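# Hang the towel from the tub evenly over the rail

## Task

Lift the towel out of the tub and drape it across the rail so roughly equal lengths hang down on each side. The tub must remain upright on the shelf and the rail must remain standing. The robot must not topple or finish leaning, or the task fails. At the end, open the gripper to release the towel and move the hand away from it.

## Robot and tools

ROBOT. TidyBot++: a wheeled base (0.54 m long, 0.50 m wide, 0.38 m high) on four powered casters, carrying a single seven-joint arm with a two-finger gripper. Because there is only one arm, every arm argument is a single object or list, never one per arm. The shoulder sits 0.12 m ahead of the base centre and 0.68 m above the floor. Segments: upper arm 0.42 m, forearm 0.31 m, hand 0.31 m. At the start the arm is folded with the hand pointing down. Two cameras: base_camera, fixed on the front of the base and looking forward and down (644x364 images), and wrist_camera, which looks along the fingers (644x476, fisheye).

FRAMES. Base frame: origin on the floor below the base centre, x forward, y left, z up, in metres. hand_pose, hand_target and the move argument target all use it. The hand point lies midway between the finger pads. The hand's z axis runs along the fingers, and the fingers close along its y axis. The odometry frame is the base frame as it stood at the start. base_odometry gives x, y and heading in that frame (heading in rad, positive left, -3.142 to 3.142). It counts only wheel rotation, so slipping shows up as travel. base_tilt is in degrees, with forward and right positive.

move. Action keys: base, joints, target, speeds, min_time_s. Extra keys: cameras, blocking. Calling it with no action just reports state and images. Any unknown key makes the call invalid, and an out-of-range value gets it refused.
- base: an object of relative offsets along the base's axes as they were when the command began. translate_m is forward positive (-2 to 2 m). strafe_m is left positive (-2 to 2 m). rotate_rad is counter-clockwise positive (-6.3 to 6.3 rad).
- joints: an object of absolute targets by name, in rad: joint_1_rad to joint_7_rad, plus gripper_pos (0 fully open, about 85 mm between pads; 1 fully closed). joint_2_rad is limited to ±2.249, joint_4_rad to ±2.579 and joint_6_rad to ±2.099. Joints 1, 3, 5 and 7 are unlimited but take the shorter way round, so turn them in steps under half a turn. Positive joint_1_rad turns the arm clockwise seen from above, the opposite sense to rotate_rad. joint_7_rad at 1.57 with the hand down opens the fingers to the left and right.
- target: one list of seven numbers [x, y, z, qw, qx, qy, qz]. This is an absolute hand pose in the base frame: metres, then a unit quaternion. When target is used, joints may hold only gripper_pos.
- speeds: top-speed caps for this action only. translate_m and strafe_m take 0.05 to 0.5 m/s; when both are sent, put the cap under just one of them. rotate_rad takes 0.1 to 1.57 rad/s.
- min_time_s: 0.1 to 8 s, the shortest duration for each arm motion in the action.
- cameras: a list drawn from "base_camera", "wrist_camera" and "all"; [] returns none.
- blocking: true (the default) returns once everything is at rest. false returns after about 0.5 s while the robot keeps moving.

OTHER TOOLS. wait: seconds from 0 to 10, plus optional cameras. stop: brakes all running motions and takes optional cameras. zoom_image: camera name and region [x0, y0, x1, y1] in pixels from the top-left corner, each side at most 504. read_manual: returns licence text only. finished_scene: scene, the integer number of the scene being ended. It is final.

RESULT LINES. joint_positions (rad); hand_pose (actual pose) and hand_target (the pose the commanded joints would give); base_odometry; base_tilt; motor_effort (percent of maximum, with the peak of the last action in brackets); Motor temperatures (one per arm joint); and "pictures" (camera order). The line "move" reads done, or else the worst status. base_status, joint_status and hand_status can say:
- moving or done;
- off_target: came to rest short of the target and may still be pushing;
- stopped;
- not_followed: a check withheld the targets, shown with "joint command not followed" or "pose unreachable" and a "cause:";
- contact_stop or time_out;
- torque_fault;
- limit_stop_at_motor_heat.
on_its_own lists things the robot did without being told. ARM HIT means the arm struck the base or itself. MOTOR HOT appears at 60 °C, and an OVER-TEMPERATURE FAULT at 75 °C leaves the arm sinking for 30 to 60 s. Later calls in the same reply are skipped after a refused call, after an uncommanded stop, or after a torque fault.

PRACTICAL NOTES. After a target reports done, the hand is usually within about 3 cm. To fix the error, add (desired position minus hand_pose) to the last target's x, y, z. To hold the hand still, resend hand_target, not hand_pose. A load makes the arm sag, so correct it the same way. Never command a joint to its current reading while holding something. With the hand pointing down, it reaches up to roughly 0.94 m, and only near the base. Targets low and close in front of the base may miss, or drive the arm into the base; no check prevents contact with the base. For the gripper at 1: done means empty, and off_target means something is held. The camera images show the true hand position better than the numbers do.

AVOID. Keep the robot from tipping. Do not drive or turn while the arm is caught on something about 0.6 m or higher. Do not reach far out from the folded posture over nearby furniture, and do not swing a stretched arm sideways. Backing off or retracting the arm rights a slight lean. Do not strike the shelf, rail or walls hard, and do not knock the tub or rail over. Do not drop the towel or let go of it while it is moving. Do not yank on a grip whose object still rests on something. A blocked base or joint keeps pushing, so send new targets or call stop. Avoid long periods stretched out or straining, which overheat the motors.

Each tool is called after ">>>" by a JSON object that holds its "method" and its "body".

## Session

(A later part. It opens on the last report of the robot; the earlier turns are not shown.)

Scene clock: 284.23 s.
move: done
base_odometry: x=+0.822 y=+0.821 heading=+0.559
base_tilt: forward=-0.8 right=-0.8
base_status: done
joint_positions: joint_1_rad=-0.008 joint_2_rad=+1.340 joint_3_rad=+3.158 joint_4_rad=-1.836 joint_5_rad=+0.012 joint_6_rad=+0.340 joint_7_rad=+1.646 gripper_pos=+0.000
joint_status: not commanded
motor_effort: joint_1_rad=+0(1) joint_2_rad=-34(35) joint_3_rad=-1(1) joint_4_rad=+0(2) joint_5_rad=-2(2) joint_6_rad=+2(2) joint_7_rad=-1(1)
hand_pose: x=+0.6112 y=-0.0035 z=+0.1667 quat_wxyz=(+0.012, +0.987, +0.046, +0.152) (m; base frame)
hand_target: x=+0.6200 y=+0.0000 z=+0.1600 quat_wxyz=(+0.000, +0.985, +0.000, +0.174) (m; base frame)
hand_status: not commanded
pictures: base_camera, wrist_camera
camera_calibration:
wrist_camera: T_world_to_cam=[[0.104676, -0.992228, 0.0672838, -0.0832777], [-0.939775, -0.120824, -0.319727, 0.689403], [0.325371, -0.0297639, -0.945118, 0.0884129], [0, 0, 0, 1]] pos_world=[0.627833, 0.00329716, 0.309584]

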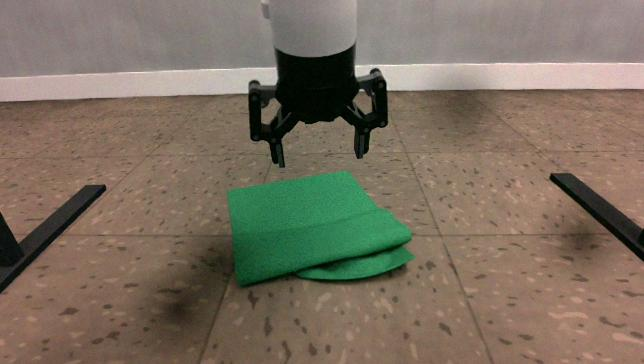

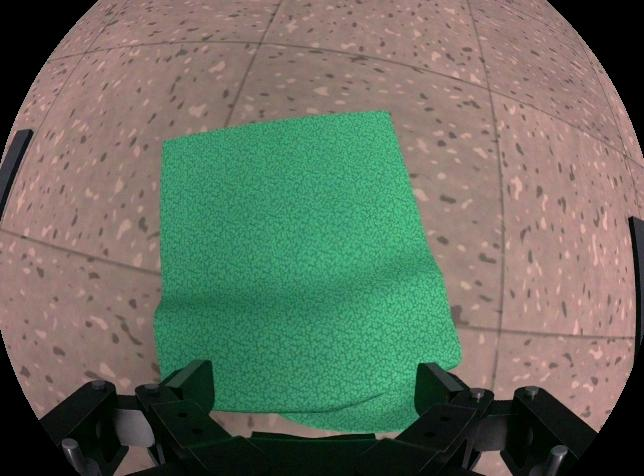

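>>> {"method": "move", "body": {"base": {"translate_m":0.195,"strafe_m":0.05}, "speeds": {"translate_m":0.15}}}

>>> {"method": "move", "body": {"target": [0.63,0,0.05,0,0.985,0,0.174], "min_time_s": 2, "cameras": ["all"]}}

Scene clock: 287.77 s.
move: done
base_odometry: x=+0.961 y=+0.967 heading=+0.559
base_tilt: forward=-0.8 right=-0.9
base_status: done
joint_positions: joint_1_rad=-0.007 joint_2_rad=+1.341 joint_3_rad=+3.158 joint_4_rad=-1.832 joint_5_rad=+0.012 joint_6_rad=+0.342 joint_7_rad=+1.646 gripper_pos=+0.000
joint_status: not commanded
motor_effort: joint_1_rad=+0(1) joint_2_rad=-34(35) joint_3_rad=-1(2) joint_4_rad=+0(2) joint_5_rad=-2(2) joint_6_rad=+2(2) joint_7_rad=-1(1)
hand_pose: x=+0.6141 y=-0.0038 z=+0.1670 quat_wxyz=(+0.012, +0.987, +0.046, +0.154) (m; base frame)
hand_target: x=+0.6200 y=+0.0000 z=+0.1600 quat_wxyz=(+0.000, +0.985, +0.000, +0.174) (m; base frame)
hand_status: not commanded
pictures: none

Scene clock: 290.10 s.
move: done
base_odometry: x=+0.961 y=+0.967 heading=+0.559
base_tilt: forward=-0.8 right=-0.8
base_status: not commanded
joint_positions: joint_1_rad=-0.007 joint_2_rad=+1.596 joint_3_rad=+3.158 joint_4_rad=-1.575 joint_5_rad=+0.012 joint_6_rad=+0.342 joint_7_rad=+1.645 gripper_pos=+0.000
joint_status: not commanded
motor_effort: joint_1_rad=+0(1) joint_2_rad=-35(36) joint_3_rad=-1(1) joint_4_rad=+0(0) joint_5_rad=-1(2) joint_6_rad=+2(2) joint_7_rad=-1(1)
hand_pose: x=+0.6259 y=-0.0037 z=+0.0604 quat_wxyz=(+0.012, +0.987, +0.048, +0.155) (m; base frame)
hand_target: x=+0.6300 y=+0.0000 z=+0.0500 quat_wxyz=(+0.000, +0.985, +0.000, +0.174) (m; base frame)
hand_status: done (0.012 m and 6.0 deg from the pose sent, 0.118 m and 5.9 deg at the start)
pictures: base_camera, wrist_camera
camera_calibration:
wrist_camera: T_world_to_cam=[[0.107052, -0.991907, 0.0682729, -0.0793862], [-0.937062, -0.12361, -0.326552, 0.667998], [0.332348, -0.0290179, -0.94271, -0.0213687], [0, 0, 0, 1]] pos_world=[0.641556, 0.00320728, 0.203411]

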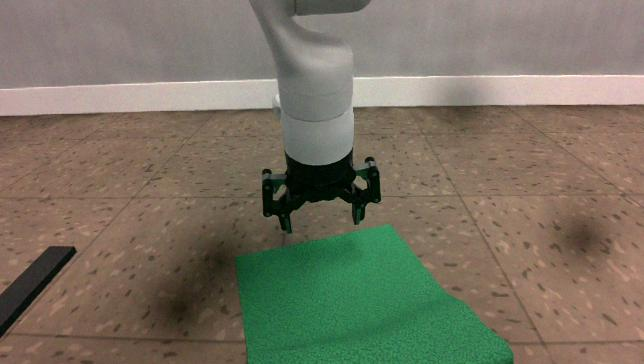

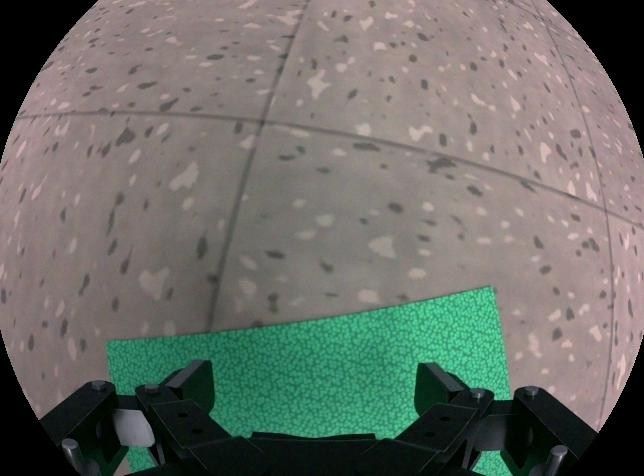

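>>> {"method": "move", "body": {"target": [0.634,0,-0.002,0,0.985,0,0.174], "min_time_s": 2}}

>>> {"method": "move", "body": {"joints": {"gripper_pos":1}}}

>>> {"method": "move", "body": {"target": [0.66,0,0.13,0,0.976,0,0.216], "min_time_s": 1.5, "cameras": ["all"]}}

>>> {"method": "move", "body": {"base": {"translate_m":-0.85,"strafe_m":-0.02}, "speeds": {"translate_m":0.2}}}

>>> {"method": "move", "body": {"target": [0.68,0,0.25,0,0.93,0,0.367], "min_time_s": 2}}

>>> {"method": "move", "body": {"target": [0.73,0,0.66,0,0.848,0,0.53], "min_time_s": 3, "cameras": ["all"]}}

Scene clock: 293.43 s.
move: done
base_odometry: x=+0.961 y=+0.967 heading=+0.559
base_tilt: forward=-0.8 right=-0.8
base_status: not commanded
joint_positions: joint_1_rad=-0.007 joint_2_rad=+1.714 joint_3_rad=+3.158 joint_4_rad=-1.422 joint_5_rad=+0.012 joint_6_rad=+0.342 joint_7_rad=+1.640 gripper_pos=+0.000
joint_status: not commanded
motor_effort: joint_1_rad=+0(1) joint_2_rad=-33(35) joint_3_rad=-1(1) joint_4_rad=+1(1) joint_5_rad=-2(2) joint_6_rad=+2(2) joint_7_rad=-1(1)
hand_pose: x=+0.6436 y=-0.0032 z=+0.0147 quat_wxyz=(+0.012, +0.984, +0.046, +0.173) (m; base frame)
hand_target: x=+0.6340 y=+0.0000 z=-0.0020 quat_wxyz=(+0.000, +0.985, +0.000, +0.174) (m; base frame)
hand_status: done (0.020 m and 5.4 deg from the pose sent, 0.063 m and 6.0 deg at the start)
pictures: none

Scene clock: 294.53 s.
move: done
base_odometry: x=+0.961 y=+0.967 heading=+0.559
base_tilt: forward=-0.8 right=-0.8
base_status: not commanded
joint_positions: joint_1_rad=-0.013 joint_2_rad=+1.697 joint_3_rad=+3.136 joint_4_rad=-1.415 joint_5_rad=+0.012 joint_6_rad=+0.343 joint_7_rad=+1.638 gripper_pos=+0.985
joint_status: all done
motor_effort: joint_1_rad=+1(5) joint_2_rad=-24(32) joint_3_rad=+1(6) joint_4_rad=+1(7) joint_5_rad=-2(4) joint_6_rad=-1(3) joint_7_rad=-1(1)
hand_pose: x=+0.6589 y=+0.0128 z=+0.0249 quat_wxyz=(+0.002, +0.982, +0.045, +0.185) (m; base frame)
hand_target: x=+0.6340 y=+0.0000 z=-0.0020 quat_wxyz=(+0.000, +0.985, +0.000, +0.174) (m; base frame)
hand_status: not commanded
pictures: none

Scene clock: 296.60 s.
move: done
base_odometry: x=+0.961 y=+0.967 heading=+0.559
base_tilt: forward=-0.8 right=-0.8
base_status: not commanded
joint_positions: joint_1_rad=-0.012 joint_2_rad=+1.513 joint_3_rad=+3.136 joint_4_rad=-1.691 joint_5_rad=+0.012 joint_6_rad=+0.391 joint_7_rad=+1.638 gripper_pos=+0.985
joint_status: not commanded
motor_effort: joint_1_rad=-1(2) joint_2_rad=-34(35) joint_3_rad=-1(2) joint_4_rad=+0(3) joint_5_rad=-1(2) joint_6_rad=+2(2) joint_7_rad=-1(1)
hand_pose: x=+0.6197 y=+0.0119 z=+0.0977 quat_wxyz=(+0.001, +0.986, +0.045, +0.164) (m; base frame)
hand_target: x=+0.6600 y=+0.0000 z=+0.1300 quat_wxyz=(+0.000, +0.976, +0.000, +0.216) (m; base frame)
hand_status: done (0.053 m and 8.0 deg from the pose sent, 0.106 m and 6.3 deg at the start)
pictures: base_camera, wrist_camera
camera_calibration:
wrist_camera: T_world_to_cam=[[0.104249, -0.993495, 0.0458145, -0.0618558], [-0.931887, -0.11367, -0.344479, 0.674679], [0.347447, -0.00678243, -0.937675, 0.00622666], [0, 0, 0, 1]] pos_world=[0.633009, 0.0152792, 0.241086]

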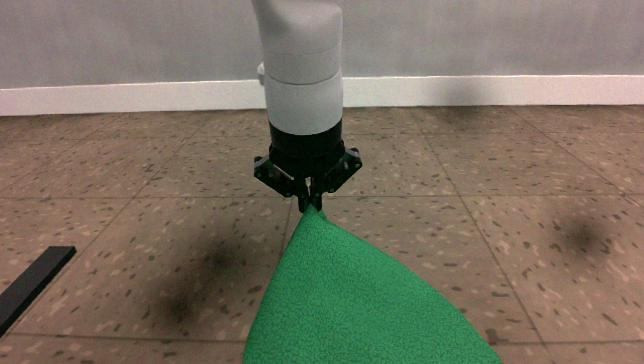

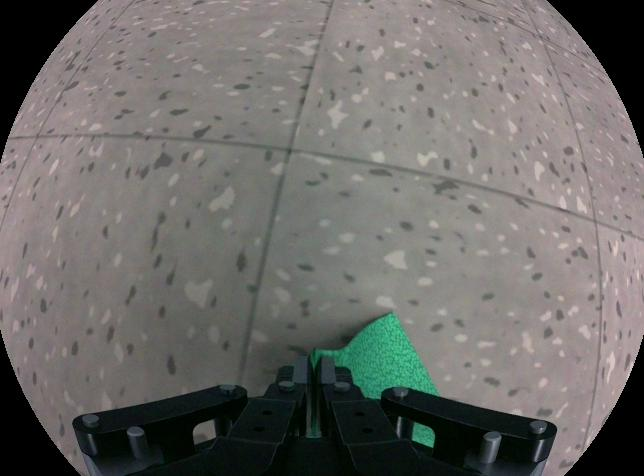

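Scene clock: 301.57 s.
move: done
base_odometry: x=+0.250 y=+0.499 heading=+0.559
base_tilt: forward=-0.8 right=-0.8
base_status: done
joint_positions: joint_1_rad=-0.010 joint_2_rad=+1.512 joint_3_rad=+3.137 joint_4_rad=-1.700 joint_5_rad=+0.012 joint_6_rad=+0.397 joint_7_rad=+1.638 gripper_pos=+0.985
joint_status: not commanded
motor_effort: joint_1_rad=-1(2) joint_2_rad=-34(36) joint_3_rad=-1(2) joint_4_rad=-1(2) joint_5_rad=-1(2) joint_6_rad=+2(3) joint_7_rad=-1(1)
hand_pose: x=+0.6168 y=+0.0108 z=+0.0983 quat_wxyz=(+0.001, +0.986, +0.044, +0.163) (m; base frame)
hand_target: x=+0.6600 y=+0.0000 z=+0.1300 quat_wxyz=(+0.000, +0.976, +0.000, +0.216) (m; base frame)
hand_status: not commanded
pictures: none

Scene clock: 303.87 s.
move: done
base_odometry: x=+0.250 y=+0.499 heading=+0.559
base_tilt: forward=-0.8 right=-0.8
base_status: not commanded
joint_positions: joint_1_rad=-0.010 joint_2_rad=+1.377 joint_3_rad=+3.137 joint_4_rad=-1.997 joint_5_rad=+0.012 joint_6_rad=+0.861 joint_7_rad=+1.638 gripper_pos=+0.985
joint_status: not commanded
motor_effort: joint_1_rad=+0(1) joint_2_rad=-32(35) joint_3_rad=-1(2) joint_4_rad=-2(2) joint_5_rad=-1(2) joint_6_rad=+5(5) joint_7_rad=-1(1)
hand_pose: x=+0.6423 y=+0.0122 z=+0.2050 quat_wxyz=(+0.003, +0.950, +0.042, +0.309) (m; base frame)
hand_target: x=+0.6800 y=+0.0000 z=+0.2500 quat_wxyz=(+0.000, +0.930, +0.000, +0.367) (m; base frame)
hand_status: done (0.060 m and 8.5 deg from the pose sent, 0.165 m and 24.8 deg at the start)
pictures: none

Scene clock: 307.43 s.
move: done
base_odometry: x=+0.250 y=+0.499 heading=+0.559
base_tilt: forward=-0.8 right=-0.8
base_status: not commanded
joint_positions: joint_1_rad=-0.010 joint_2_rad=+0.463 joint_3_rad=+3.137 joint_4_rad=-2.173 joint_5_rad=+0.012 joint_6_rad=+0.654 joint_7_rad=+1.638 gripper_pos=+0.985
joint_status: not commanded
motor_effort: joint_1_rad=+0(1) joint_2_rad=-27(35) joint_3_rad=-1(2) joint_4_rad=+11(11) joint_5_rad=-1(2) joint_6_rad=+8(8) joint_7_rad=-1(1)
hand_pose: x=+0.7442 y=+0.0126 z=+0.6584 quat_wxyz=(+0.013, +0.836, +0.040, +0.547) (m; base frame)
hand_target: x=+0.7300 y=+0.0000 z=+0.6600 quat_wxyz=(+0.000, +0.848, +0.000, +0.530) (m; base frame)
hand_status: done (0.019 m and 5.4 deg from the pose sent, 0.464 m and 28.4 deg at the start)
pictures: base_camera, wrist_camera
camera_calibration:
wrist_camera: T_world_to_cam=[[0.0406826, -0.99438, 0.0977373, -0.0867015], [-0.374354, -0.105862, -0.921223, 0.948685], [0.926393, 0.0008894, -0.376557, -0.311714], [0, 0, 0, 1]] pos_world=[0.647441, 0.0144932, 0.765047]

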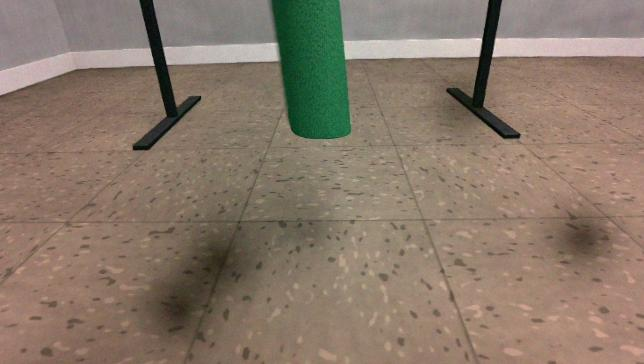

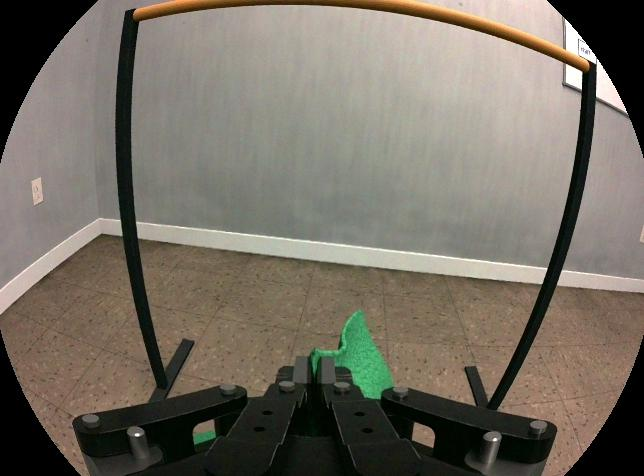

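>>> {"method": "move", "body": {"target": [0.62,0,1.0,0,0.866,0,0.5], "min_time_s": 2.5}}

>>> {"method": "move", "body": {"base": {"translate_m":0.4}, "speeds": {"translate_m":0.25}, "target": [0.66,0.0,1.1,0,0.866,0,0.5], "min_time_s": 2, "cameras": ["all"]}}

Scene clock: 313.40 s.
move: done
base_odometry: x=+0.250 y=+0.499 heading=+0.559
base_tilt: forward=-0.8 right=-0.8
base_status: not commanded
joint_positions: joint_1_rad=-0.010 joint_2_rad=-0.158 joint_3_rad=+3.137 joint_4_rad=-1.591 joint_5_rad=+0.012 joint_6_rad=-0.642 joint_7_rad=+1.638 gripper_pos=+0.985
joint_status: not commanded
motor_effort: joint_1_rad=+0(1) joint_2_rad=-14(29) joint_3_rad=-1(1) joint_4_rad=+18(19) joint_5_rad=-1(2) joint_6_rad=+7(9) joint_7_rad=-1(1)
hand_pose: x=+0.6366 y=+0.0069 z=+0.9906 quat_wxyz=(+0.019, +0.860, +0.038, +0.508) (m; base frame)
hand_target: x=+0.6200 y=+0.0000 z=+1.0000 quat_wxyz=(+0.000, +0.866, +0.000, +0.500) (m; base frame)
hand_status: done (0.020 m and 5.0 deg from the pose sent, 0.364 m and 8.0 deg at the start)
pictures: none

Scene clock: 315.97 s.
move: done
base_odometry: x=+0.590 y=+0.711 heading=+0.559
base_tilt: forward=-0.8 right=-0.8
base_status: done
joint_positions: joint_1_rad=-0.010 joint_2_rad=-0.019 joint_3_rad=+3.146 joint_4_rad=-1.102 joint_5_rad=+0.012 joint_6_rad=-0.958 joint_7_rad=+1.638 gripper_pos=+0.985
joint_status: not commanded
motor_effort: joint_1_rad=+0(2) joint_2_rad=-18(21) joint_3_rad=+0(2) joint_4_rad=+17(19) joint_5_rad=-1(2) joint_6_rad=+7(8) joint_7_rad=-1(1)
hand_pose: x=+0.6662 y=+0.0013 z=+1.1091 quat_wxyz=(+0.022, +0.852, +0.031, +0.523) (m; base frame)
hand_target: x=+0.6600 y=+0.0000 z=+1.1000 quat_wxyz=(+0.000, +0.866, +0.000, +0.500) (m; base frame)
hand_status: done (0.011 m and 5.4 deg from the pose sent, 0.112 m and 5.0 deg at the start)
pictures: base_camera, wrist_camera
camera_calibration:
wrist_camera: T_world_to_cam=[[0.0214753, -0.994397, 0.103505, -0.132412], [-0.429294, -0.10267, -0.89731, 1.34346], [0.902909, -0.0251639, -0.429094, 0.00431884], [0, 0, 0, 1]] pos_world=[0.575683, 0.00637227, 1.22106]

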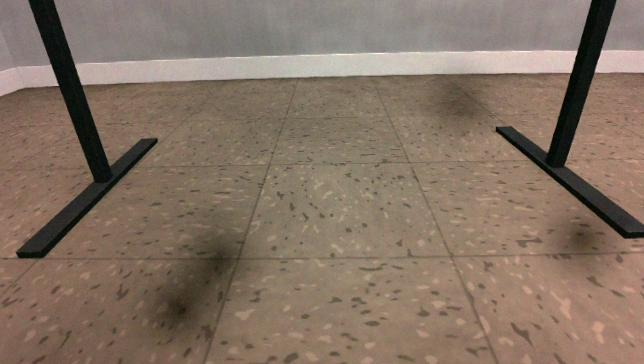

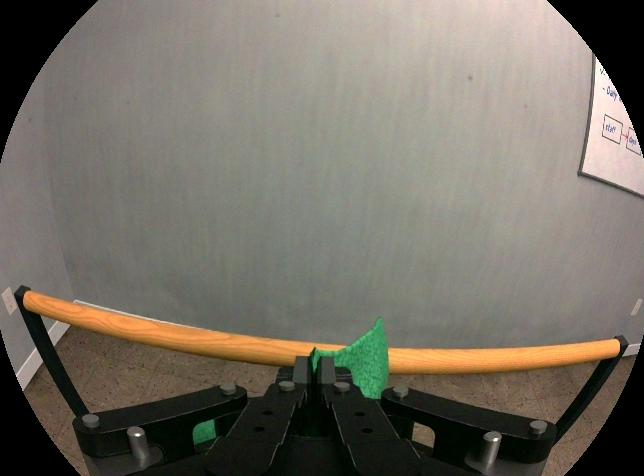

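>>> {"method": "move", "body": {"base": {"translate_m":0.38}, "speeds": {"translate_m":0.12}}}

>>> {"method": "move", "body": {"target": [0.64,0.0,1.0,0,0.94,0,0.342], "min_time_s": 2.5, "cameras": ["wrist_camera"]}}

Scene clock: 321.00 s.
move: done
base_odometry: x=+0.912 y=+0.913 heading=+0.559
base_tilt: forward=-0.8 right=-0.8
base_status: done
joint_positions: joint_1_rad=-0.010 joint_2_rad=-0.014 joint_3_rad=+3.147 joint_4_rad=-1.100 joint_5_rad=+0.012 joint_6_rad=-0.962 joint_7_rad=+1.638 gripper_pos=+0.985
joint_status: not commanded
motor_effort: joint_1_rad=-1(1) joint_2_rad=-17(21) joint_3_rad=-1(2) joint_4_rad=+17(18) joint_5_rad=-1(2) joint_6_rad=+8(8) joint_7_rad=-1(1)
hand_pose: x=+0.6679 y=+0.0011 z=+1.1062 quat_wxyz=(+0.022, +0.853, +0.031, +0.520) (m; base frame)
hand_target: x=+0.6600 y=+0.0000 z=+1.1000 quat_wxyz=(+0.000, +0.866, +0.000, +0.500) (m; base frame)
hand_status: not commanded
pictures: none

Scene clock: 323.80 s.
move: done
base_odometry: x=+0.912 y=+0.913 heading=+0.559
base_tilt: forward=-0.8 right=-0.9
base_status: not commanded
joint_positions: joint_1_rad=-0.010 joint_2_rad=+0.060 joint_3_rad=+3.150 joint_4_rad=-1.057 joint_5_rad=+0.012 joint_6_rad=-1.252 joint_7_rad=+1.638 gripper_pos=+0.985
joint_status: not commanded
motor_effort: joint_1_rad=-1(2) joint_2_rad=-19(20) joint_3_rad=-1(1) joint_4_rad=+16(17) joint_5_rad=-1(2) joint_6_rad=+5(8) joint_7_rad=-1(1)
hand_pose: x=+0.6444 y=-0.0012 z=+1.0167 quat_wxyz=(+0.019, +0.926, +0.032, +0.376) (m; base frame)
hand_target: x=+0.6400 y=+0.0000 z=+1.0000 quat_wxyz=(+0.000, +0.940, +0.000, +0.342) (m; base frame)
hand_status: done (0.017 m and 6.0 deg from the pose sent, 0.110 m and 23.1 deg at the start)
pictures: wrist_camera
camera_calibration:
wrist_camera: T_world_to_cam=[[0.0467521, -0.994624, 0.0923986, -0.129829], [-0.696512, -0.0987635, -0.710715, 1.23344], [0.71602, -0.0311294, -0.697385, 0.377422], [0, 0, 0, 1]] pos_world=[0.594935, 0.00443669, 1.15183]

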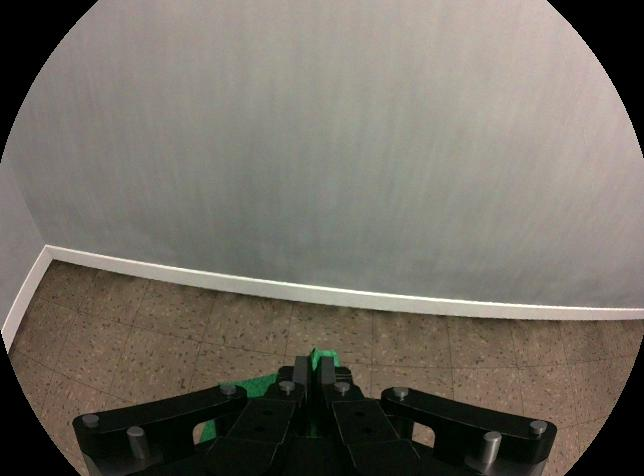

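>>> {"method": "move", "body": {"target": [0.64,0.0,0.9,0,0.98,0,0.2], "min_time_s": 2.5, "cameras": ["wrist_camera"]}}

Scene clock: 327.07 s.
move: done
base_odometry: x=+0.912 y=+0.913 heading=+0.559
base_tilt: forward=-0.8 right=-0.8
base_status: not commanded
joint_positions: joint_1_rad=-0.010 joint_2_rad=+0.206 joint_3_rad=+3.153 joint_4_rad=-1.052 joint_5_rad=+0.012 joint_6_rad=-1.407 joint_7_rad=+1.638 gripper_pos=+0.985
joint_status: not commanded
motor_effort: joint_1_rad=+0(1) joint_2_rad=-23(24) joint_3_rad=-1(1) joint_4_rad=+15(16) joint_5_rad=-1(1) joint_6_rad=+3(6) joint_7_rad=-1(1)
hand_pose: x=+0.6471 y=-0.0021 z=+0.9136 quat_wxyz=(+0.015, +0.971, +0.032, +0.235) (m; base frame)
hand_target: x=+0.6400 y=+0.0000 z=+0.9000 quat_wxyz=(+0.000, +0.980, +0.000, +0.200) (m; base frame)
hand_status: done (0.015 m and 5.8 deg from the pose sent, 0.117 m and 21.6 deg at the start)
pictures: wrist_camera
camera_calibration:
wrist_camera: T_world_to_cam=[[0.0676342, -0.994775, 0.0764719, -0.120299], [-0.874269, -0.0960214, -0.475851, 1.06244], [0.480707, -0.0346732, -0.876195, 0.619166], [0, 0, 0, 1]] pos_world=[0.639354, 0.0038145, 1.05727]

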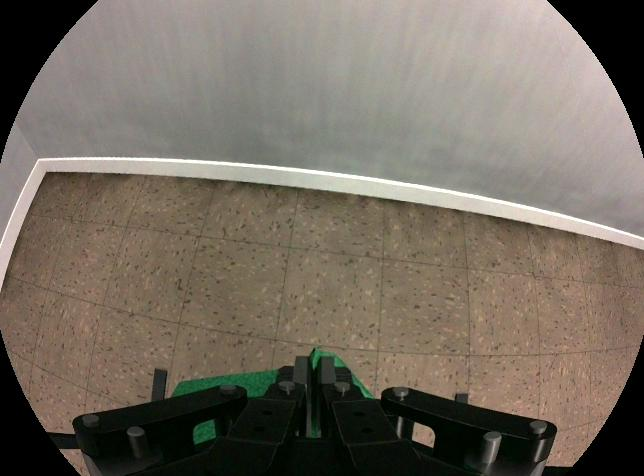

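>>> {"method": "move", "body": {"target": [0.635,0.0,0.83,0,1,0,0.03], "min_time_s": 2.5, "cameras": ["wrist_camera"]}}

Scene clock: 330.60 s.
move: done
base_odometry: x=+0.912 y=+0.913 heading=+0.559
base_tilt: forward=-0.8 right=-0.8
base_status: not commanded
joint_positions: joint_1_rad=-0.010 joint_2_rad=+0.445 joint_3_rad=+3.157 joint_4_rad=-0.840 joint_5_rad=+0.012 joint_6_rad=-1.722 joint_7_rad=+1.638 gripper_pos=+0.985
joint_status: not commanded
motor_effort: joint_1_rad=+0(2) joint_2_rad=-29(30) joint_3_rad=-1(1) joint_4_rad=+14(15) joint_5_rad=-1(2) joint_6_rad=+0(4) joint_7_rad=-1(1)
hand_pose: x=+0.6436 y=-0.0033 z=+0.8421 quat_wxyz=(+0.012, +0.997, +0.031, +0.067) (m; base frame)
hand_target: x=+0.6350 y=+0.0000 z=+0.8300 quat_wxyz=(+0.000, +1.000, +0.000, +0.030) (m; base frame)
hand_status: done (0.015 m and 5.7 deg from the pose sent, 0.084 m and 24.1 deg at the start)
pictures: wrist_camera
camera_calibration:
wrist_camera: T_world_to_cam=[[0.0814654, -0.99524, 0.0534812, -0.105406], [-0.98372, -0.0889145, -0.156168, 0.826501], [0.16018, -0.0398882, -0.986282, 0.857149], [0, 0, 0, 1]] pos_world=[0.684335, 0.00277422, 0.9801]

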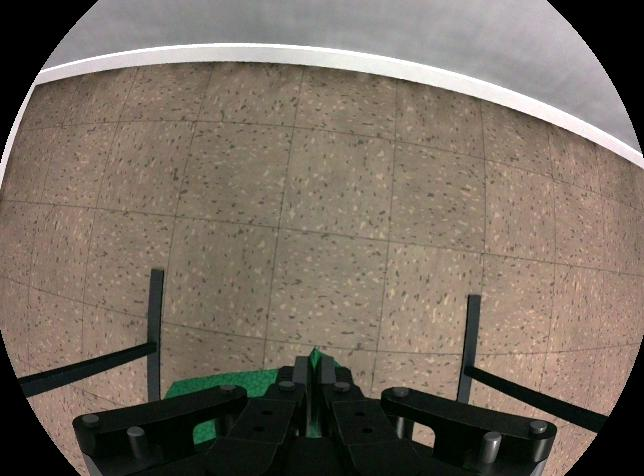

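>>> {"method": "move", "body": {"target": [0.63,0.0,0.76,0,1,0,0.0], "min_time_s": 2, "cameras": ["wrist_camera"]}}

Scene clock: 333.73 s.
move: done
base_odometry: x=+0.912 y=+0.913 heading=+0.559
base_tilt: forward=-0.8 right=-0.8
base_status: not commanded
joint_positions: joint_1_rad=-0.010 joint_2_rad=+0.448 joint_3_rad=+3.157 joint_4_rad=-1.010 joint_5_rad=+0.012 joint_6_rad=-1.698 joint_7_rad=+1.638 gripper_pos=+0.985
joint_status: not commanded
motor_effort: joint_1_rad=+0(2) joint_2_rad=-29(30) joint_3_rad=-1(1) joint_4_rad=+13(14) joint_5_rad=-1(2) joint_6_rad=-1(1) joint_7_rad=-1(1)
hand_pose: x=+0.6095 y=-0.0036 z=+0.7852 quat_wxyz=(+0.009, +0.999, +0.031, -0.007) (m; base frame)
hand_target: x=+0.6300 y=+0.0000 z=+0.7600 quat_wxyz=(+0.000, +1.000, +0.000, +0.000) (m; base frame)
hand_status: done (0.033 m and 3.8 deg from the pose sent, 0.083 m and 8.6 deg at the start)
pictures: wrist_camera
camera_calibration:
wrist_camera: T_world_to_cam=[[0.0877045, -0.995331, 0.0402971, -0.0932226], [-0.996075, -0.0881098, -0.00838911, 0.67559], [0.0119005, -0.0394032, -0.999153, 0.906922], [0, 0, 0, 1]] pos_world=[0.670322, 0.00247434, 0.915578]

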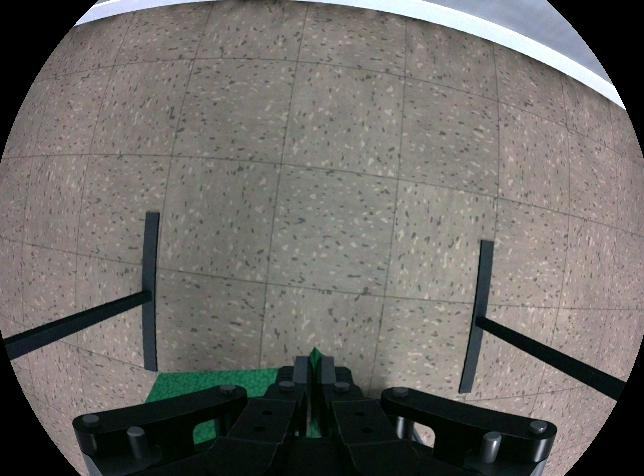

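>>> {"method": "move", "body": {"target": [0.655,0.0,0.73,0,1,0,0.0], "min_time_s": 1.5}}

>>> {"method": "move", "body": {"joints": {"gripper_pos":0.4}, "cameras": ["wrist_camera"]}}

>>> {"method": "wait", "body": {"seconds": 1, "cameras": ["wrist_camera"]}}

Scene clock: 336.57 s.
move: done
base_odometry: x=+0.912 y=+0.913 heading=+0.559
base_tilt: forward=-0.8 right=-0.8
base_status: not commanded
joint_positions: joint_1_rad=-0.010 joint_2_rad=+0.514 joint_3_rad=+3.157 joint_4_rad=-1.010 joint_5_rad=+0.012 joint_6_rad=-1.649 joint_7_rad=+1.638 gripper_pos=+0.985
joint_status: not commanded
motor_effort: joint_1_rad=-1(2) joint_2_rad=-31(31) joint_3_rad=-1(1) joint_4_rad=+14(14) joint_5_rad=-1(2) joint_6_rad=-1(1) joint_7_rad=-1(1)
hand_pose: x=+0.6304 y=-0.0036 z=+0.7516 quat_wxyz=(+0.009, +0.999, +0.032, -0.016) (m; base frame)
hand_target: x=+0.6550 y=+0.0000 z=+0.7300 quat_wxyz=(+0.000, +1.000, +0.000, +0.000) (m; base frame)
hand_status: done (0.033 m and 4.2 deg from the pose sent, 0.072 m and 3.8 deg at the start)
pictures: none

Scene clock: 337.43 s.
move: done
base_odometry: x=+0.912 y=+0.913 heading=+0.559
base_tilt: forward=-0.8 right=-0.8
base_status: not commanded
joint_positions: joint_1_rad=-0.010 joint_2_rad=+0.517 joint_3_rad=+3.157 joint_4_rad=-1.010 joint_5_rad=+0.012 joint_6_rad=-1.643 joint_7_rad=+1.638 gripper_pos=+0.400
joint_status: all done
motor_effort: joint_1_rad=+0(1) joint_2_rad=-31(32) joint_3_rad=-1(1) joint_4_rad=+14(14) joint_5_rad=-1(1) joint_6_rad=-1(2) joint_7_rad=-1(1)
hand_pose: x=+0.6323 y=-0.0036 z=+0.7504 quat_wxyz=(+0.009, +0.999, +0.032, -0.014) (m; base frame)
hand_target: x=+0.6550 y=+0.0000 z=+0.7300 quat_wxyz=(+0.000, +1.000, +0.000, +0.000) (m; base frame)
hand_status: not commanded
pictures: wrist_camera
camera_calibration:
wrist_camera: T_world_to_cam=[[0.0893872, -0.995193, 0.0400187, -0.0947692], [-0.995994, -0.0892223, 0.00589037, 0.687122], [-0.00229149, -0.0403849, -0.999182, 0.881018], [0, 0, 0, 1]] pos_world=[0.694859, 0.00257283, 0.880042]

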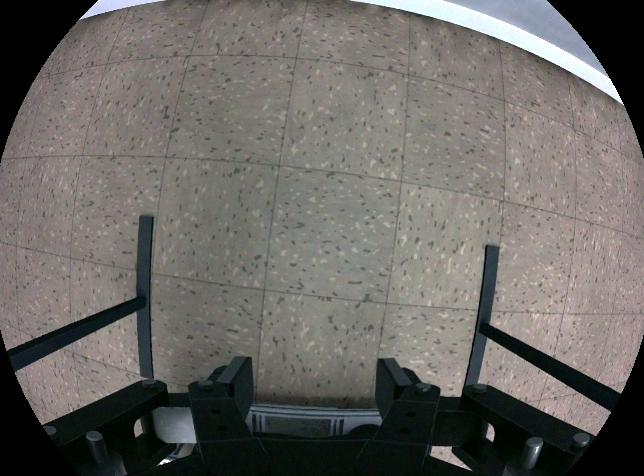

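Scene clock: 338.43 s.
base_odometry: x=+0.912 y=+0.913 heading=+0.559
base_tilt: forward=-0.7 right=-0.8
base_status: not commanded
joint_positions: joint_1_rad=-0.010 joint_2_rad=+0.517 joint_3_rad=+3.157 joint_4_rad=-1.010 joint_5_rad=+0.012 joint_6_rad=-1.643 joint_7_rad=+1.638 gripper_pos=+0.400
joint_status: all done
motor_effort: joint_1_rad=+0(1) joint_2_rad=-32(32) joint_3_rad=-1(1) joint_4_rad=+13(14) joint_5_rad=-1(1) joint_6_rad=-1(2) joint_7_rad=-1(1)
hand_pose: x=+0.6323 y=-0.0036 z=+0.7504 quat_wxyz=(+0.009, +0.999, +0.032, -0.014) (m; base frame)
hand_target: x=+0.6550 y=+0.0000 z=+0.7300 quat_wxyz=(+0.000, +1.000, +0.000, +0.000) (m; base frame)
hand_status: not commanded
wait: 1.00 s; at rest by 0.27 s
pictures: wrist_camera
camera_calibration:
wrist_camera: T_world_to_cam=[[0.0893872, -0.995193, 0.0400187, -0.0947692], [-0.995994, -0.0892223, 0.00589037, 0.687122], [-0.00229149, -0.0403849, -0.999182, 0.881018], [0, 0, 0, 1]] pos_world=[0.694859, 0.00257283, 0.880042]

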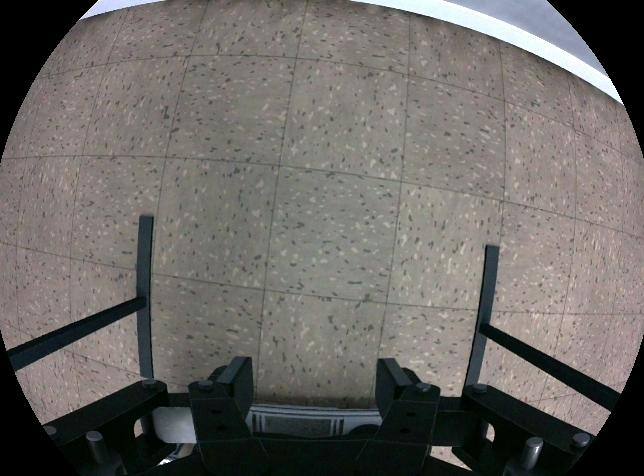

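>>> {"method": "move", "body": {"target": [0.635,0.0,0.84,0,1,0,0.03], "min_time_s": 2}}

>>> {"method": "move", "body": {"target": [0.64,0.0,0.91,0,0.98,0,0.2], "min_time_s": 1.5}}

>>> {"method": "move", "body": {"target": [0.64,0.0,1.02,0,0.94,0,0.342], "min_time_s": 1.5}}

>>> {"method": "move", "body": {"target": [0.6,0.0,1.17,0,0.895,0,0.446], "min_time_s": 2}}

>>> {"method": "move", "body": {"base": {"translate_m":-0.65}, "speeds": {"translate_m":0.25}, "cameras": ["all"]}}

Scene clock: 342.03 s.
move: done
base_odometry: x=+0.912 y=+0.913 heading=+0.559
base_tilt: forward=-0.8 right=-0.8
base_status: not commanded
joint_positions: joint_1_rad=-0.010 joint_2_rad=+0.517 joint_3_rad=+3.159 joint_4_rad=-0.789 joint_5_rad=+0.012 joint_6_rad=-1.760 joint_7_rad=+1.638 gripper_pos=+0.400
joint_status: not commanded
motor_effort: joint_1_rad=-1(1) joint_2_rad=-32(33) joint_3_rad=-1(1) joint_4_rad=+14(14) joint_5_rad=-1(1) joint_6_rad=+0(2) joint_7_rad=-1(1)
hand_pose: x=+0.6540 y=-0.0037 z=+0.8198 quat_wxyz=(+0.011, +0.999, +0.030, +0.038) (m; base frame)
hand_target: x=+0.6350 y=+0.0000 z=+0.8400 quat_wxyz=(+0.000, +1.000, +0.000, +0.030) (m; base frame)
hand_status: done (0.028 m and 3.8 deg from the pose sent, 0.090 m and 6.3 deg at the start)
pictures: none

Scene clock: 344.13 s.
move: done
base_odometry: x=+0.912 y=+0.913 heading=+0.559
base_tilt: forward=-0.8 right=-0.8
base_status: not commanded
joint_positions: joint_1_rad=-0.010 joint_2_rad=+0.292 joint_3_rad=+3.159 joint_4_rad=-0.961 joint_5_rad=+0.012 joint_6_rad=-1.587 joint_7_rad=+1.638 gripper_pos=+0.400
joint_status: not commanded
motor_effort: joint_1_rad=+0(1) joint_2_rad=-25(33) joint_3_rad=-1(1) joint_4_rad=+14(15) joint_5_rad=-1(1) joint_6_rad=+2(2) joint_7_rad=-1(1)
hand_pose: x=+0.6314 y=-0.0046 z=+0.8858 quat_wxyz=(+0.014, +0.988, +0.030, +0.150) (m; base frame)
hand_target: x=+0.6400 y=+0.0000 z=+0.9100 quat_wxyz=(+0.000, +0.980, +0.000, +0.200) (m; base frame)
hand_status: done (0.026 m and 6.9 deg from the pose sent, 0.091 m and 19.1 deg at the start)
pictures: none

Scene clock: 346.03 s.
move: done
base_odometry: x=+0.912 y=+0.913 heading=+0.559
base_tilt: forward=-0.8 right=-0.8
base_status: not commanded
joint_positions: joint_1_rad=-0.010 joint_2_rad=+0.159 joint_3_rad=+3.159 joint_4_rad=-0.949 joint_5_rad=+0.012 joint_6_rad=-1.480 joint_7_rad=+1.638 gripper_pos=+0.400
joint_status: not commanded
motor_effort: joint_1_rad=+0(1) joint_2_rad=-22(26) joint_3_rad=-1(1) joint_4_rad=+15(15) joint_5_rad=-1(2) joint_6_rad=+4(4) joint_7_rad=-1(1)
hand_pose: x=+0.6308 y=-0.0051 z=+0.9729 quat_wxyz=(+0.017, +0.961, +0.028, +0.273) (m; base frame)
hand_target: x=+0.6400 y=+0.0000 z=+1.0200 quat_wxyz=(+0.000, +0.940, +0.000, +0.342) (m; base frame)
hand_status: done (0.048 m and 9.1 deg from the pose sent, 0.135 m and 23.0 deg at the start)
pictures: none

Scene clock: 348.33 s.
move: done
base_odometry: x=+0.912 y=+0.913 heading=+0.559
base_tilt: forward=-0.8 right=-0.8
base_status: not commanded
joint_positions: joint_1_rad=-0.010 joint_2_rad=+0.158 joint_3_rad=+3.164 joint_4_rad=-0.504 joint_5_rad=+0.012 joint_6_rad=-1.536 joint_7_rad=+1.638 gripper_pos=+0.400
joint_status: not commanded
motor_effort: joint_1_rad=+0(1) joint_2_rad=-19(23) joint_3_rad=-1(1) joint_4_rad=+12(16) joint_5_rad=-1(2) joint_6_rad=+7(7) joint_7_rad=-1(1)
hand_pose: x=+0.6306 y=-0.0067 z=+1.1628 quat_wxyz=(+0.025, +0.890, +0.023, +0.454) (m; base frame)
hand_target: x=+0.6000 y=+0.0000 z=+1.1700 quat_wxyz=(+0.000, +0.895, +0.000, +0.446) (m; base frame)
hand_status: done (0.032 m and 4.0 deg from the pose sent, 0.200 m and 21.6 deg at the start)
pictures: none

Scene clock: 351.77 s.
move: done
base_odometry: x=+0.361 y=+0.568 heading=+0.559
base_tilt: forward=-0.8 right=-0.8
base_status: done
joint_positions: joint_1_rad=-0.012 joint_2_rad=+0.143 joint_3_rad=+3.168 joint_4_rad=-0.501 joint_5_rad=+0.012 joint_6_rad=-1.540 joint_7_rad=+1.638 gripper_pos=+0.400
joint_status: not commanded
motor_effort: joint_1_rad=+0(2) joint_2_rad=-18(25) joint_3_rad=-1(2) joint_4_rad=+12(14) joint_5_rad=-1(2) joint_6_rad=+7(7) joint_7_rad=-1(1)
hand_pose: x=+0.6227 y=-0.0072 z=+1.1706 quat_wxyz=(+0.026, +0.887, +0.022, +0.460) (m; base frame)
hand_target: x=+0.6000 y=+0.0000 z=+1.1700 quat_wxyz=(+0.000, +0.895, +0.000, +0.446) (m; base frame)
hand_status: not commanded
pictures: base_camera, wrist_camera
camera_calibration:
wrist_camera: T_world_to_cam=[[0.011844, -0.994944, 0.0997331, -0.135932], [-0.5552, -0.0894964, -0.826888, 1.37513], [0.831633, -0.0455781, -0.553452, 0.259476], [0, 0, 0, 1]] pos_world=[0.549293, -0.000349073, 1.29424]

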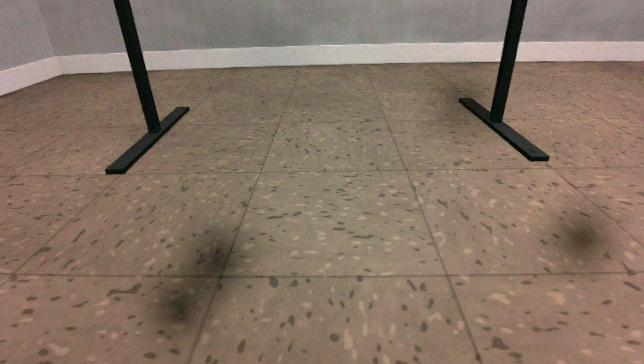

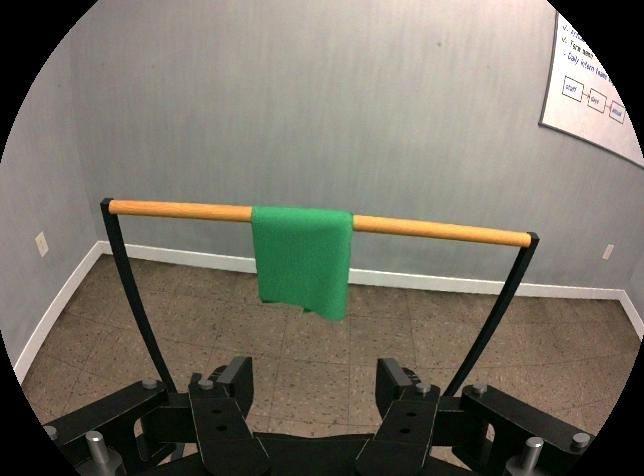

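>>> {"method": "move", "body": {"joints": {"joint_1_rad":0,"joint_2_rad":0.34,"joint_3_rad":3.14,"joint_4_rad":-2.5,"joint_5_rad":0,"joint_6_rad":1.45,"joint_7_rad":1.6,"gripper_pos":0}, "min_time_s": 3, "cameras": ["all"]}}

>>> {"method": "zoom_image", "body": {"camera": "wrist_camera", "region": [180, 180, 480, 440]}}

Scene clock: 358.07 s.
move: done
base_odometry: x=+0.361 y=+0.568 heading=+0.559
base_tilt: forward=-0.8 right=-0.8
base_status: not commanded
joint_positions: joint_1_rad=-0.012 joint_2_rad=+0.306 joint_3_rad=+3.163 joint_4_rad=-2.483 joint_5_rad=+0.012 joint_6_rad=+1.364 joint_7_rad=+1.638 gripper_pos=+0.000
joint_status: all done
motor_effort: joint_1_rad=+0(2) joint_2_rad=-20(28) joint_3_rad=-1(2) joint_4_rad=+9(19) joint_5_rad=-2(2) joint_6_rad=+8(9) joint_7_rad=-1(3)
hand_pose: x=+0.6626 y=+0.0012 z=+0.8328 quat_wxyz=(+0.028, +0.653, +0.027, +0.756) (m; base frame)
hand_target: x=+0.6589 y=+0.0021 z=+0.8343 quat_wxyz=(+0.010, +0.640, +0.010, +0.768) (m; base frame)
hand_status: not commanded
pictures: base_camera, wrist_camera
camera_calibration:
wrist_camera: T_world_to_cam=[[-0.0338077, -0.994519, 0.0989403, -0.0633891], [0.167683, -0.103238, -0.980421, 0.767734], [0.985261, -0.0165552, 0.170254, -0.664838], [0, 0, 0, 1]] pos_world=[0.52416, 0.00521104, 0.872165]

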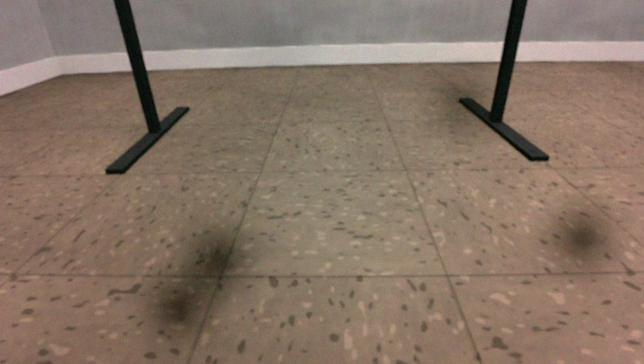

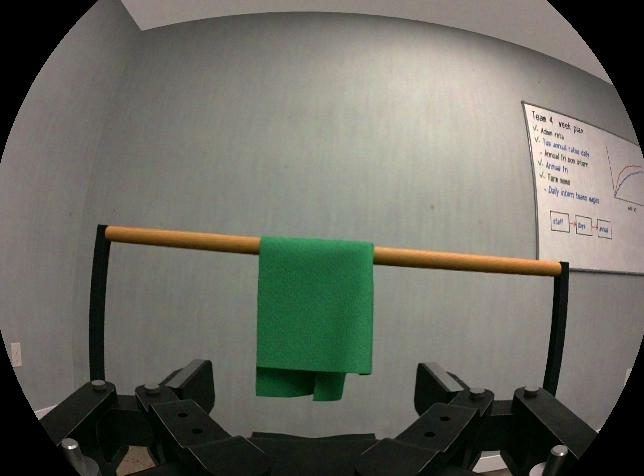

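Scaled by 1.680.

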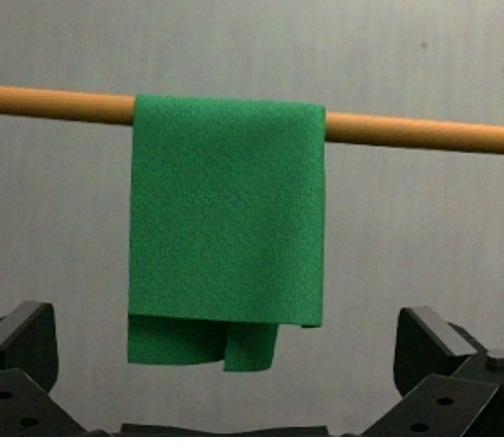

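>>> {"method": "wait", "body": {"seconds": 8, "cameras": ["wrist_camera"]}}

Scene clock: 366.63 s.
base_odometry: x=+0.361 y=+0.568 heading=+0.559
base_tilt: forward=-0.8 right=-0.8
base_status: not commanded
joint_positions: joint_1_rad=-0.012 joint_2_rad=+0.307 joint_3_rad=+3.163 joint_4_rad=-2.483 joint_5_rad=+0.012 joint_6_rad=+1.365 joint_7_rad=+1.638 gripper_pos=+0.000
joint_status: all done
motor_effort: joint_1_rad=+0(2) joint_2_rad=-20(28) joint_3_rad=-1(2) joint_4_rad=+9(19) joint_5_rad=-2(2) joint_6_rad=+8(9) joint_7_rad=-1(3)
hand_pose: x=+0.6626 y=+0.0012 z=+0.8333 quat_wxyz=(+0.028, +0.653, +0.027, +0.757) (m; base frame)
hand_target: x=+0.6589 y=+0.0021 z=+0.8343 quat_wxyz=(+0.010, +0.640, +0.010, +0.768) (m; base frame)
hand_status: not commanded
wait: 8.00 s; at rest from the start
pictures: wrist_camera
camera_calibration:
wrist_camera: T_world_to_cam=[[-0.0339686, -0.994519, 0.0988808, -0.0632803], [0.169278, -0.103234, -0.980147, 0.766896], [0.984983, -0.0165559, 0.171857, -0.665923], [0, 0, 0, 1]] pos_world=[0.523955, 0.00521102, 0.872371]

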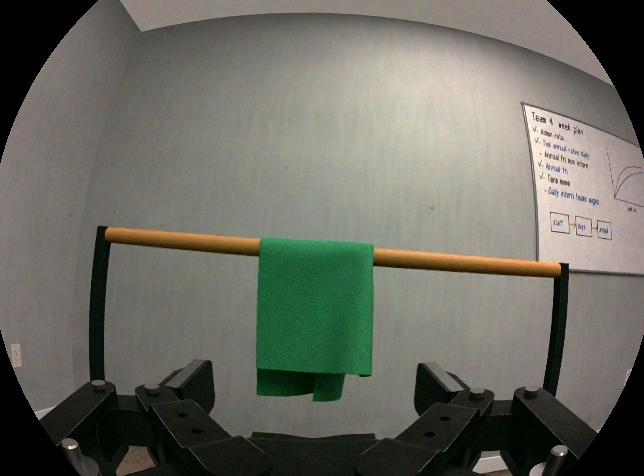

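>>> {"method": "finished_scene", "body": {"scene": 2}}

The scene is finished: the task was done.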